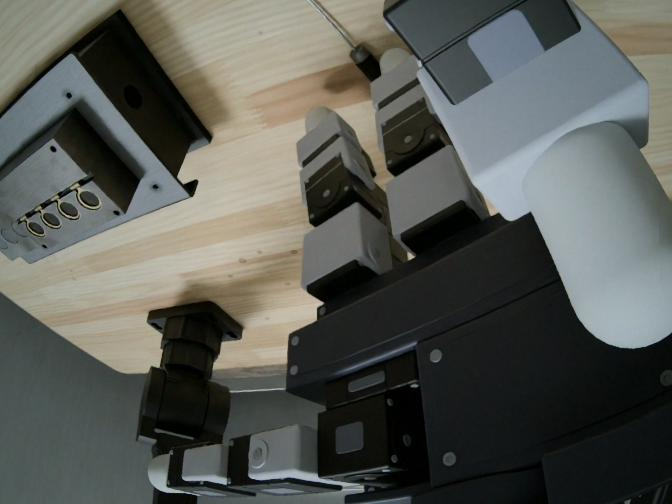

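Request:
execute_actions:
  actions:
    - [[0,0,-0.05,0,0,0,0.754,0.15,0.576,0.696,0.754,-0.03,0.576,0.696,-0.547,0,-0.519,0.261,0.714,0.678,0.226,0.168,0.3,-0.9,0,0,0,0,0,0,0.754,0,0.576,0.696,0.754,0,0.576,0.696,0.754,0,0.576,0.696,0.714,0.678,0.226,0.168,0.4,-0.6]]
    - [[0,0,-0.06,0,0,0,0.754,0.05,0.576,0.696,0.754,0,0.576,0.696,-0.547,0,-0.519,0.261,0.714,0.678,0.226,0.168,0.3,-0.9,0,0,0,0,0,0,0.754,0,0.576,0.696,0.754,0,0.576,0.696,0.754,0,0.576,0.696,0.714,0.678,0.226,0.168,0.4,-0.6]]
    - [[0,0,-0.065,0,0,0,0.754,0,0.576,0.696,0.754,0,0.576,0.696,-0.547,0,-0.519,0.261,0.714,0.678,0.226,0.168,0.3,-0.9,0,0,0,0,0,0,0.754,0,0.576,0.696,0.754,0,0.576,0.696,0.754,0,0.576,0.696,0.714,0.678,0.226,0.168,0.4,-0.6]]
  cameras: ["cam_left_wrist", "cam_high"]

Scene clock: 901.83 s.
left_arm: end_effector_position=(+0.3526, -0.3190, +0.2493) hand_goal=(+0.754, +0.000, +0.576, +0.696, +0.754, +0.000, +0.576, +0.696, -0.546, +0.000, -0.518, +0.262, +0.714, +0.678, +0.226, +0.168) hand_measured=(+0.754, +0.002, +0.576, +0.696, +0.752, -0.002, +0.576, +0.696, -0.530, -0.002, -0.514, +0.264, +0.714, +0.678, +0.222, +0.168) hand_current_ma=(+1, +3, +0, -1, -5, -4, +0, +0, +40, -2, +6, +4, +0, -1, -8, +0) hand_state=(goal, goal, goal, goal, goal, goal, goal, goal, goal, goal, goal, goal, goal, goal, goal, goal) hand_current_limit=0.30 hand_speed=-0.90 end_effector_quat_wxyz=(-0.030, +0.576, +0.817, +0.009) | right_arm: end_effector_position=(+0.3098, -0.0447, +0.2815) hand_goal=(+0.754, +0.000, +0.576, +0.696, +0.754, +0.000, +0.576, +0.696, +0.754, +0.000, +0.576, +0.696, +0.714, +0.678, +0.226, +0.168) hand_measured=(+0.752, +0.000, +0.576, +0.696, +0.752, +0.000, +0.576, +0.696, +0.752, +0.000, +0.576, +0.696, +0.712, +0.678, +0.224, +0.168) hand_current_ma=(-11, +3, +3, +0, -11, +3, +3, +0, -11, +4, +3, +0, -5, -4, -16, -2) hand_state=(goal, goal, goal, goal, goal, goal, goal, goal, goal, goal, goal, goal, goal, goal, goal, goal) hand_current_limit=0.40 hand_speed=-0.60 end_effector_quat_wxyz=(+0.018, +0.575, +0.818, +0.007)
Joint positions: left_arm=[-0.92 1.59 1.561 -1.605 0.001 -1.262] | right_arm=[-0.228 0.903 1.049 -1.678 0 -0.573]
Joint torques (N m): left_arm=[-0.09 -11.34 13.2 -0.14 -0.18 -0.05] | right_arm=[-1.08 -2.67 7.66 -0.18 0.01 -0.06]
Heat: left arm: hottest elbow 46 °C; right arm: hottest elbow 49 °C.
Hand target: left_arm +0.3600, -0.3308, +0.2786; +0.000, +0.573, +0.819, +0.000 | right_arm +0.3069, -0.0454, +0.2803; +0.000, +0.574, +0.819, +0.000
Off the commanded pose: left_arm 0.033 m, 4 deg | right_arm 0.003 m, 2 deg.
joint sent to its limit (right arm) — joint 4 (wrist pitch), lower limit. The joint targets still meet the commanded pose.
Step readings (end_effector_position of left_arm | right_arm):
0: (+0.3488, -0.3142, +0.1437) | (+0.3098, -0.0447, +0.2815)
1: (+0.3487, -0.3141, +0.1438) | (+0.3098, -0.0447, +0.2815)
2: (+0.3482, -0.3135, +0.1446) | (+0.3098, -0.0447, +0.2815)
4: (+0.3470, -0.3119, +0.1484) | (+0.3098, -0.0447, +0.2815)
8: (+0.3478, -0.3130, +0.1615) | (+0.3098, -0.0447, +0.2815)
15: (+0.3503, -0.3162, +0.1744) | (+0.3098, -0.0447, +0.2815)
16: (+0.3502, -0.3160, +0.1745) | (+0.3098, -0.0447, +0.2815)
17: (+0.3495, -0.3151, +0.1756) | (+0.3098, -0.0447, +0.2815)
19: (+0.3478, -0.3129, +0.1804) | (+0.3098, -0.0447, +0.2815)
23: (+0.3493, -0.3149, +0.1964) | (+0.3098, -0.0447, +0.2815)
30: (+0.3518, -0.3181, +0.2102) | (+0.3098, -0.0447, +0.2815)
31: (+0.3515, -0.3178, +0.2104) | (+0.3098, -0.0447, +0.2815)
32: (+0.3508, -0.3168, +0.2116) | (+0.3098, -0.0447, +0.2815)
34: (+0.3489, -0.3143, +0.2175) | (+0.3098, -0.0447, +0.2815)
38: (+0.3512, -0.3173, +0.2360) | (+0.3098, -0.0447, +0.2815)
45: (+0.3533, -0.3199, +0.2492) | (+0.3098, -0.0447, +0.2815)
camera_calibration:
cam_left_wrist: T_world_to_cam=[[-0.37499, -0.926853, -0.0180422, -0.189219], [-0.573125, 0.216492, 0.790354, 0.0215147], [-0.728636, 0.306715, -0.612385, 0.629935], [0, 0, 0, 1]] pos_world=[0.400368, -0.373247, 0.365344]
Images, in order (width x height): cam_high 896x504, cam_left_wrist 672x504.

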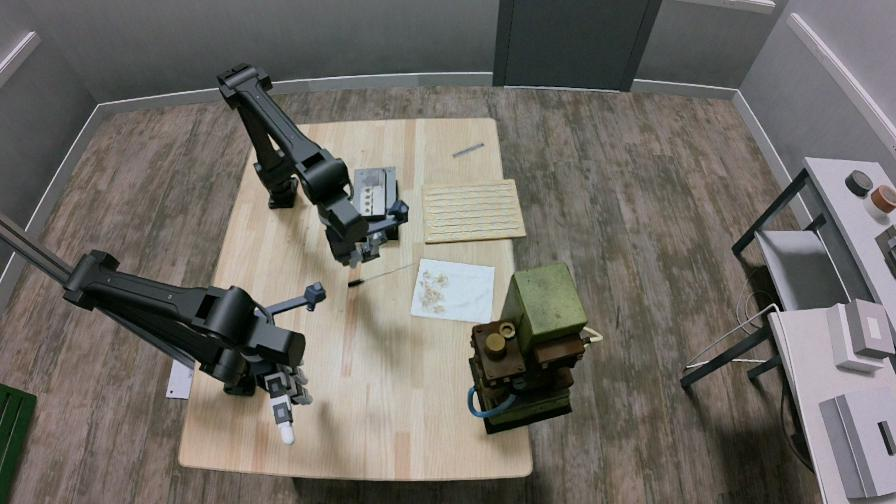

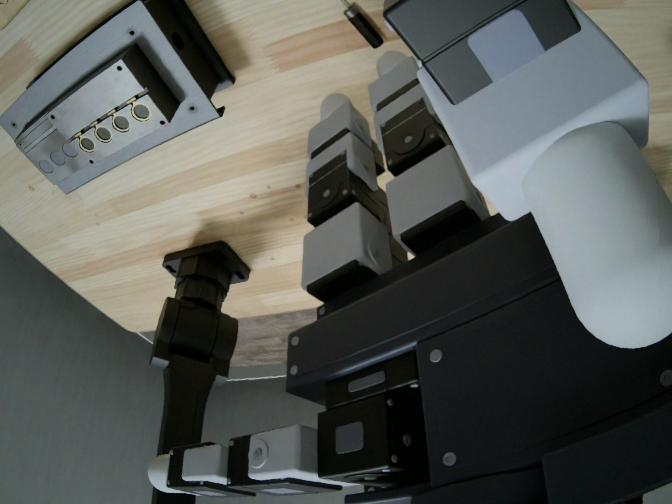

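Request:
zoom_image:
  camera: "cam_left_wrist"
  region: [0, 40, 240, 200]

Request:
zoom_image:
  camera: "cam_high"
  region: [320, 150, 520, 310]

Scaled by 2.100 from the camera's 672x504 image, which has a finer 960x720 frame.

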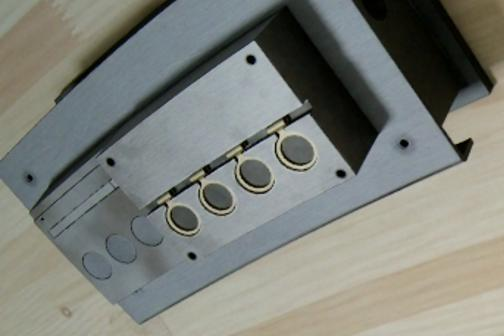

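Scaled by 2.520 from the camera's 896x504 image, which has a finer 1280x720 frame.

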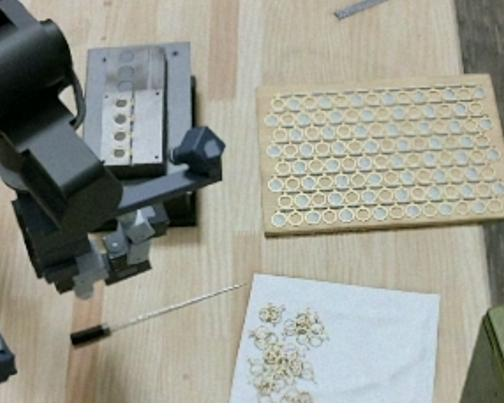

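Request:
execute_actions:
  actions:
    - [[0.0378,0.0462,-0.005,0,0,-0.0486,0.754,0,0.576,0.696,0.754,0,0.576,0.696,-0.547,0,-0.519,0.261,0.714,0.678,0.226,0.168,0.3,-0.9,0,0,0,0,0,0,0.754,0,0.576,0.696,0.754,0,0.576,0.696,0.754,0,0.576,0.696,0.714,0.678,0.226,0.168,0.4,-0.6]]
    - [[0.0304,0.0514,-0.005,0,0,-0.0486,0.754,0,0.576,0.696,0.754,0,0.576,0.696,-0.547,0,-0.519,0.261,0.714,0.678,0.226,0.168,0.3,-0.9,0,0,0,0,0,0,0.754,0,0.576,0.696,0.754,0,0.576,0.696,0.754,0,0.576,0.696,0.714,0.678,0.226,0.168,0.4,-0.6]]
    - [[0.0222,0.0554,0,0,0,-0.0486,0.754,0,0.576,0.696,0.754,0,0.576,0.696,-0.547,0,-0.519,0.261,0.714,0.678,0.226,0.168,0.3,-0.9,0,0,0,0,0,0,0.754,0,0.576,0.696,0.754,0,0.576,0.696,0.754,0,0.576,0.696,0.714,0.678,0.226,0.168,0.4,-0.6]]
    - [[0.0135,0.0582,0,0,0,-0.0486,0.754,0,0.576,0.696,0.754,0,0.576,0.696,-0.547,0,-0.519,0.261,0.714,0.678,0.226,0.168,0.3,-0.9,0,0,0,0,0,0,0.754,0,0.576,0.696,0.754,0,0.576,0.696,0.754,0,0.576,0.696,0.714,0.678,0.226,0.168,0.4,-0.6]]
  cameras: ["cam_left_wrist"]

Scene clock: 942.30 s.
left_arm: end_effector_position=(+0.4208, -0.1994, +0.2634) hand_goal=(+0.754, +0.000, +0.576, +0.696, +0.754, +0.000, +0.576, +0.696, -0.546, +0.000, -0.518, +0.262, +0.714, +0.678, +0.226, +0.168) hand_measured=(+0.754, +0.002, +0.576, +0.696, +0.752, -0.002, +0.576, +0.696, -0.530, -0.002, -0.514, +0.264, +0.714, +0.678, +0.222, +0.168) hand_current_ma=(+0, +3, +0, -1, -4, -4, +0, +0, +40, -2, +6, +4, +0, -1, -8, +0) hand_state=(goal, goal, goal, goal, goal, goal, goal, goal, goal, goal, goal, goal, goal, goal, goal, goal) hand_current_limit=0.30 hand_speed=-0.90 end_effector_quat_wxyz=(-0.023, +0.307, +0.951, +0.008) | right_arm: end_effector_position=(+0.3098, -0.0447, +0.2815) hand_goal=(+0.754, +0.000, +0.576, +0.696, +0.754, +0.000, +0.576, +0.696, +0.754, +0.000, +0.576, +0.696, +0.714, +0.678, +0.226, +0.168) hand_measured=(+0.752, +0.000, +0.576, +0.696, +0.752, +0.000, +0.576, +0.696, +0.752, +0.000, +0.576, +0.696, +0.712, +0.678, +0.224, +0.168) hand_current_ma=(-11, +3, +3, +0, -11, +3, +3, +0, -11, +4, +3, +0, -5, -4, -16, -2) hand_state=(goal, goal, goal, goal, goal, goal, goal, goal, goal, goal, goal, goal, goal, goal, goal, goal) hand_current_limit=0.40 hand_speed=-0.60 end_effector_quat_wxyz=(+0.018, +0.575, +0.818, +0.007)
Joint positions: left_arm=[-0.625 1.627 1.639 -1.632 -0.001 -1.571] | right_arm=[-0.228 0.903 1.049 -1.678 0 -0.573]
Joint torques (N m): left_arm=[-0.62 -10.46 13.23 -0.02 -0.11 -0.07] | right_arm=[-1.14 -2.61 7.66 -0.18 0 -0.06]
Heat: left arm: hottest elbow 52 °C; right arm: hottest elbow 49 °C.
Hand target: left_arm +0.4331, -0.2075, +0.2845; +0.000, +0.301, +0.954, +0.000 | right_arm +0.3069, -0.0454, +0.2803; +0.000, +0.574, +0.819, +0.000
Off the commanded pose: left_arm 0.026 m, 3 deg | right_arm 0.003 m, 2 deg.
joint sent to its limit (right arm) — joint 4 (wrist pitch), lower limit. The joint targets still meet the commanded pose.
Step readings (end_effector_position of left_arm | right_arm):
0: (+0.3525, -0.3190, +0.2493) | (+0.3098, -0.0447, +0.2815)
1: (+0.3525, -0.3189, +0.2493) | (+0.3098, -0.0447, +0.2815)
2: (+0.3525, -0.3183, +0.2493) | (+0.3098, -0.0447, +0.2815)
4: (+0.3531, -0.3152, +0.2494) | (+0.3098, -0.0447, +0.2815)
8: (+0.3600, -0.3023, +0.2496) | (+0.3098, -0.0447, +0.2815)
15: (+0.3675, -0.2918, +0.2527) | (+0.3098, -0.0447, +0.2815)
16: (+0.3675, -0.2918, +0.2531) | (+0.3098, -0.0447, +0.2815)
17: (+0.3679, -0.2909, +0.2536) | (+0.3098, -0.0447, +0.2815)
19: (+0.3691, -0.2873, +0.2546) | (+0.3098, -0.0447, +0.2815)
23: (+0.3782, -0.2723, +0.2573) | (+0.3098, -0.0447, +0.2815)
30: (+0.3856, -0.2603, +0.2608) | (+0.3098, -0.0447, +0.2815)
31: (+0.3855, -0.2603, +0.2611) | (+0.3098, -0.0447, +0.2815)
32: (+0.3856, -0.2594, +0.2614) | (+0.3098, -0.0447, +0.2815)
34: (+0.3867, -0.2565, +0.2621) | (+0.3098, -0.0447, +0.2815)
38: (+0.3960, -0.2418, +0.2633) | (+0.3098, -0.0447, +0.2815)
45: (+0.4032, -0.2297, +0.2629) | (+0.3098, -0.0447, +0.2815)
46: (+0.4031, -0.2296, +0.2629) | (+0.3098, -0.0447, +0.2815)
47: (+0.4033, -0.2290, +0.2628) | (+0.3098, -0.0447, +0.2815)
49: (+0.4048, -0.2267, +0.2630) | (+0.3098, -0.0447, +0.2815)
53: (+0.4144, -0.2125, +0.2634) | (+0.3098, -0.0447, +0.2815)
60: (+0.4210, -0.1994, +0.2626) | (+0.3098, -0.0447, +0.2815)
camera_calibration:
cam_left_wrist: T_world_to_cam=[[0.217069, -0.975862, -0.0239599, -0.309899], [-0.611769, -0.155126, 0.775677, -0.0303395], [-0.760671, -0.153718, -0.630675, 0.578069], [0, 0, 0, 1]] pos_world=[0.488429, -0.218266, 0.380682]
Images, in order (width x height): cam_left_wrist 672x504.

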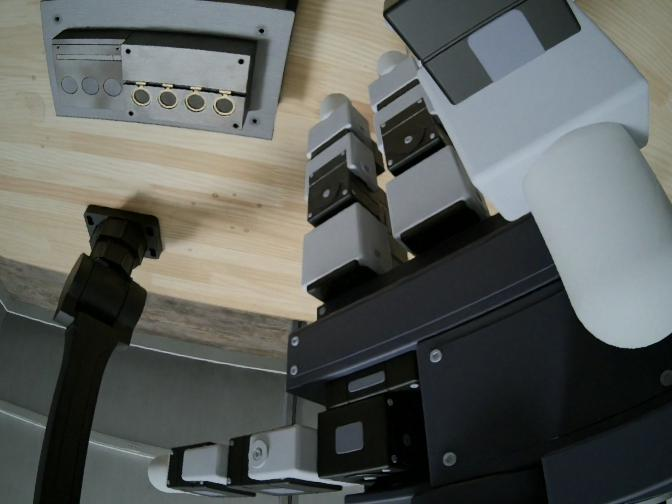

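Request:
zoom_image:
  camera: "cam_left_wrist"
  region: [40, 0, 310, 150]

Scaled by 1.867 from the camera's 672x504 image, which has a finer 960x720 frame.

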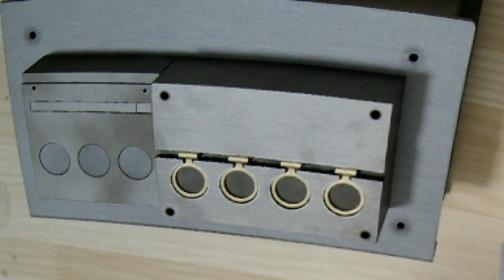

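Request:
execute_actions:
  actions:
    - [[0.0137,0.0533,0,0,0,-0.0463,0.754,0,0.576,0.696,0.754,0,0.576,0.696,-0.547,0,-0.519,0.261,0.714,0.678,-0.449,-0.157,0.3,-0.9,0,0,0,0,0,0,0.754,0,0.576,0.696,0.754,0,0.576,0.696,0.754,0,0.576,0.696,0.714,0.678,-0.449,-0.157,0.4,-0.8]]
    - [[0.0058,0.0547,0,0,0,-0.0463,0.754,0,0.576,0.696,0.754,0,0.576,0.696,-0.547,0,-0.519,0.261,0.714,0.678,-0.449,-0.157,0.3,-0.9,0,0,0,0,0,0,0.754,0,0.576,0.696,0.754,0,0.576,0.696,0.754,0,0.576,0.696,0.714,0.678,-0.449,-0.157,0.4,-0.8]]
    - [[-0.0022,0.055,0,0,0,-0.0463,0.754,0,0.576,0.696,0.754,0,0.576,0.696,-0.547,0,-0.519,0.261,0.714,0.678,-0.449,-0.157,0.3,-0.9,0,0,0,0,0,0,0.754,0,0.576,0.696,0.754,0,0.576,0.696,0.754,0,0.576,0.696,0.714,0.678,-0.449,-0.157,0.4,-0.8]]
    - [[-0.0101,0.0541,0,0,0,-0.0463,0.754,0,0.576,0.696,0.754,0,0.576,0.696,-0.547,0,-0.519,0.261,0.714,0.678,-0.449,-0.157,0.3,-0.9,0,0,0,0,0,0,0.754,0,0.576,0.696,0.754,0,0.576,0.696,0.754,0,0.576,0.696,0.714,0.678,-0.449,-0.157,0.4,-0.8]]
    - [[-0.0178,0.0521,0,0,0,-0.0463,0.754,0,0.576,0.696,0.754,0,0.576,0.696,-0.547,0,-0.519,0.261,0.714,0.678,-0.449,-0.157,0.3,-0.9,0,0,0,0,0,0,0.754,0,0.576,0.696,0.754,0,0.576,0.696,0.754,0,0.576,0.696,0.714,0.678,-0.449,-0.157,0.4,-0.8]]
    - [[-0.0253,0.0489,0,0,0,-0.0463,0.754,0,0.576,0.696,0.754,0,0.576,0.696,-0.547,0,-0.519,0.261,0.714,0.678,-0.449,-0.157,0.3,-0.9,0,0,0,0,0,0,0.754,0,0.576,0.696,0.754,0,0.576,0.696,0.754,0,0.576,0.696,0.714,0.678,-0.449,-0.157,0.4,-0.8]]
  cameras: ["cam_left_wrist", "cam_right_wrist", "cam_high"]

Scene clock: 1041.50 s.
left_arm: end_effector_position=(+0.4897, -0.0193, +0.2654) hand_goal=(+0.754, +0.000, +0.576, +0.696, +0.754, +0.000, +0.576, +0.696, -0.546, +0.000, -0.518, +0.262, +0.714, +0.678, -0.448, -0.156) hand_measured=(+0.754, +0.002, +0.576, +0.696, +0.752, -0.002, +0.576, +0.696, -0.530, -0.002, -0.514, +0.264, +0.714, +0.678, -0.448, -0.154) hand_current_ma=(+0, +3, +0, -1, -4, -3, +0, +0, +40, -2, +6, +4, +0, -1, +0, +4) hand_state=(goal, goal, goal, goal, goal, goal, goal, goal, goal, goal, goal, goal, goal, goal, goal, goal) hand_current_limit=0.30 hand_speed=-0.90 end_effector_quat_wxyz=(-0.023, -0.124, +0.992, +0.007) | right_arm: end_effector_position=(+0.3098, -0.0447, +0.2815) hand_goal=(+0.754, +0.000, +0.576, +0.696, +0.754, +0.000, +0.576, +0.696, +0.754, +0.000, +0.576, +0.696, +0.714, +0.678, -0.448, -0.156) hand_measured=(+0.752, +0.000, +0.576, +0.696, +0.752, +0.000, +0.576, +0.696, +0.752, +0.000, +0.576, +0.696, +0.712, +0.678, -0.448, -0.154) hand_current_ma=(-11, +3, +3, +0, -11, +3, +3, +0, -11, +4, +3, +0, -5, -4, +2, +9) hand_state=(goal, goal, goal, goal, goal, goal, goal, goal, goal, goal, goal, goal, goal, goal, goal, goal) hand_current_limit=0.40 hand_speed=-0.80 end_effector_quat_wxyz=(+0.018, +0.575, +0.818, +0.007)
Joint positions: left_arm=[-0.178 1.795 1.861 -1.686 0 -1.998] | right_arm=[-0.228 0.903 1.049 -1.678 0 -0.573]
Joint torques (N m): left_arm=[-0.38 -12.63 13.22 -0.24 -0.11 -0.11] | right_arm=[-1.14 -2.67 7.66 -0.21 -0.02 -0.06]
Heat: left arm: hottest elbow 61 °C; right arm: hottest elbow 49 °C.
Hand target: left_arm +0.5027, -0.0220, +0.2847; +0.000, -0.131, +0.991, +0.000 | right_arm +0.3069, -0.0454, +0.2803; +0.000, +0.574, +0.819, +0.000
Off the commanded pose: left_arm 0.023 m, 3 deg | right_arm 0.003 m, 2 deg.
joint sent to its limit (right arm) — joint 4 (wrist pitch), lower limit. The joint targets still meet the commanded pose.
Step readings (end_effector_position of left_arm | right_arm):
0: (+0.4207, -0.1993, +0.2634) | (+0.3098, -0.0447, +0.2815)
1: (+0.4206, -0.1993, +0.2634) | (+0.3098, -0.0447, +0.2815)
2: (+0.4206, -0.1984, +0.2634) | (+0.3098, -0.0447, +0.2815)
4: (+0.4212, -0.1956, +0.2635) | (+0.3098, -0.0447, +0.2815)
8: (+0.4272, -0.1822, +0.2638) | (+0.3098, -0.0447, +0.2815)
15: (+0.4321, -0.1700, +0.2636) | (+0.3098, -0.0447, +0.2815)
16: (+0.4319, -0.1700, +0.2636) | (+0.3098, -0.0447, +0.2815)
17: (+0.4318, -0.1694, +0.2636) | (+0.3098, -0.0447, +0.2815)
19: (+0.4328, -0.1671, +0.2641) | (+0.3098, -0.0447, +0.2815)
23: (+0.4392, -0.1528, +0.2643) | (+0.3098, -0.0447, +0.2815)
30: (+0.4434, -0.1395, +0.2635) | (+0.3098, -0.0447, +0.2815)
31: (+0.4433, -0.1395, +0.2636) | (+0.3098, -0.0447, +0.2815)
32: (+0.4434, -0.1390, +0.2637) | (+0.3098, -0.0447, +0.2815)
34: (+0.4446, -0.1371, +0.2644) | (+0.3098, -0.0447, +0.2815)
38: (+0.4512, -0.1233, +0.2650) | (+0.3098, -0.0447, +0.2815)
45: (+0.4548, -0.1092, +0.2638) | (+0.3098, -0.0447, +0.2815)
46: (+0.4548, -0.1093, +0.2638) | (+0.3098, -0.0447, +0.2815)
47: (+0.4548, -0.1088, +0.2640) | (+0.3098, -0.0447, +0.2815)
49: (+0.4564, -0.1073, +0.2648) | (+0.3098, -0.0447, +0.2815)
53: (+0.4634, -0.0939, +0.2654) | (+0.3098, -0.0447, +0.2815)
60: (+0.4663, -0.0791, +0.2639) | (+0.3098, -0.0447, +0.2815)
61: (+0.4662, -0.0793, +0.2639) | (+0.3098, -0.0447, +0.2815)
62: (+0.4662, -0.0788, +0.2641) | (+0.3098, -0.0447, +0.2815)
64: (+0.4683, -0.0777, +0.2651) | (+0.3098, -0.0447, +0.2815)
68: (+0.4755, -0.0647, +0.2658) | (+0.3098, -0.0447, +0.2815)
75: (+0.4779, -0.0489, +0.2641) | (+0.3098, -0.0447, +0.2815)
76: (+0.4779, -0.0491, +0.2641) | (+0.3098, -0.0447, +0.2815)
77: (+0.4780, -0.0487, +0.2644) | (+0.3098, -0.0447, +0.2815)
79: (+0.4805, -0.0479, +0.2656) | (+0.3098, -0.0447, +0.2815)
83: (+0.4879, -0.0354, +0.2665) | (+0.3098, -0.0447, +0.2815)
90: (+0.4897, -0.0188, +0.2645) | (+0.3098, -0.0447, +0.2815)
camera_calibration:
cam_left_wrist: T_world_to_cam=[[0.887674, -0.459251, -0.0335329, -0.464892], [-0.273303, -0.584067, 0.764311, -0.132851], [-0.370596, -0.669294, -0.643975, 0.462105], [0, 0, 0, 1]] pos_world=[0.547618, 0.0181886, 0.383534]
cam_right_wrist: T_world_to_cam=[[0.831813, -0.554079, 0.0329052, -0.255421], [-0.438022, -0.61886, 0.652035, -0.114775], [-0.340915, -0.556785, -0.757474, 0.417881], [0, 0, 0, 1]] pos_world=[0.304651, 0.020117, 0.399776]

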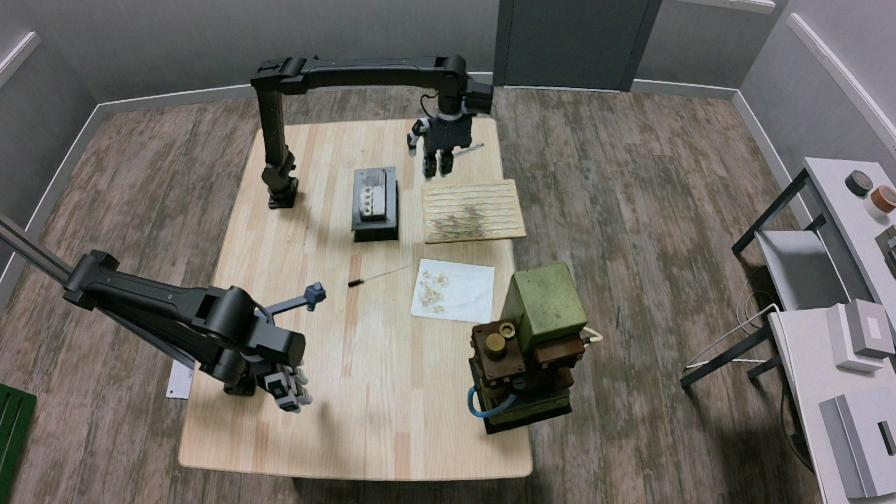

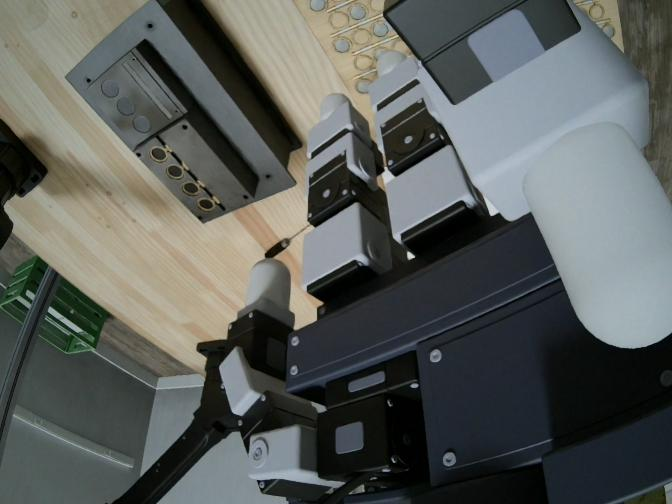

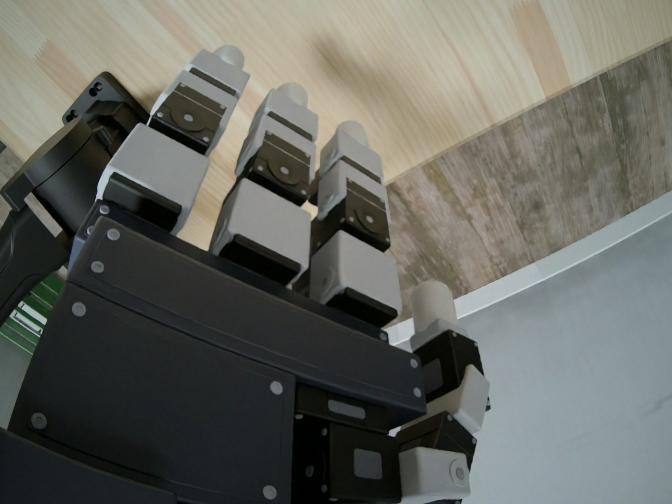

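Request:
zoom_image:
  camera: "cam_left_wrist"
  region: [120, 90, 320, 270]

Scaled by 2.520 from the camera's 672x504 image, which has a finer 960x720 frame.

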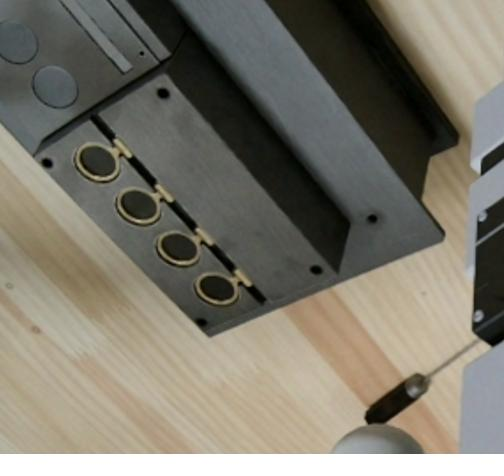

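Request:
zoom_image:
  camera: "cam_high"
  region: [330, 150, 450, 310]

Scaled by 3.150 from the camera's 896x504 image, which has a finer 1280x720 frame.

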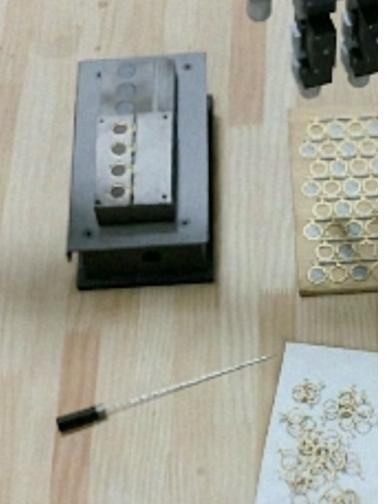

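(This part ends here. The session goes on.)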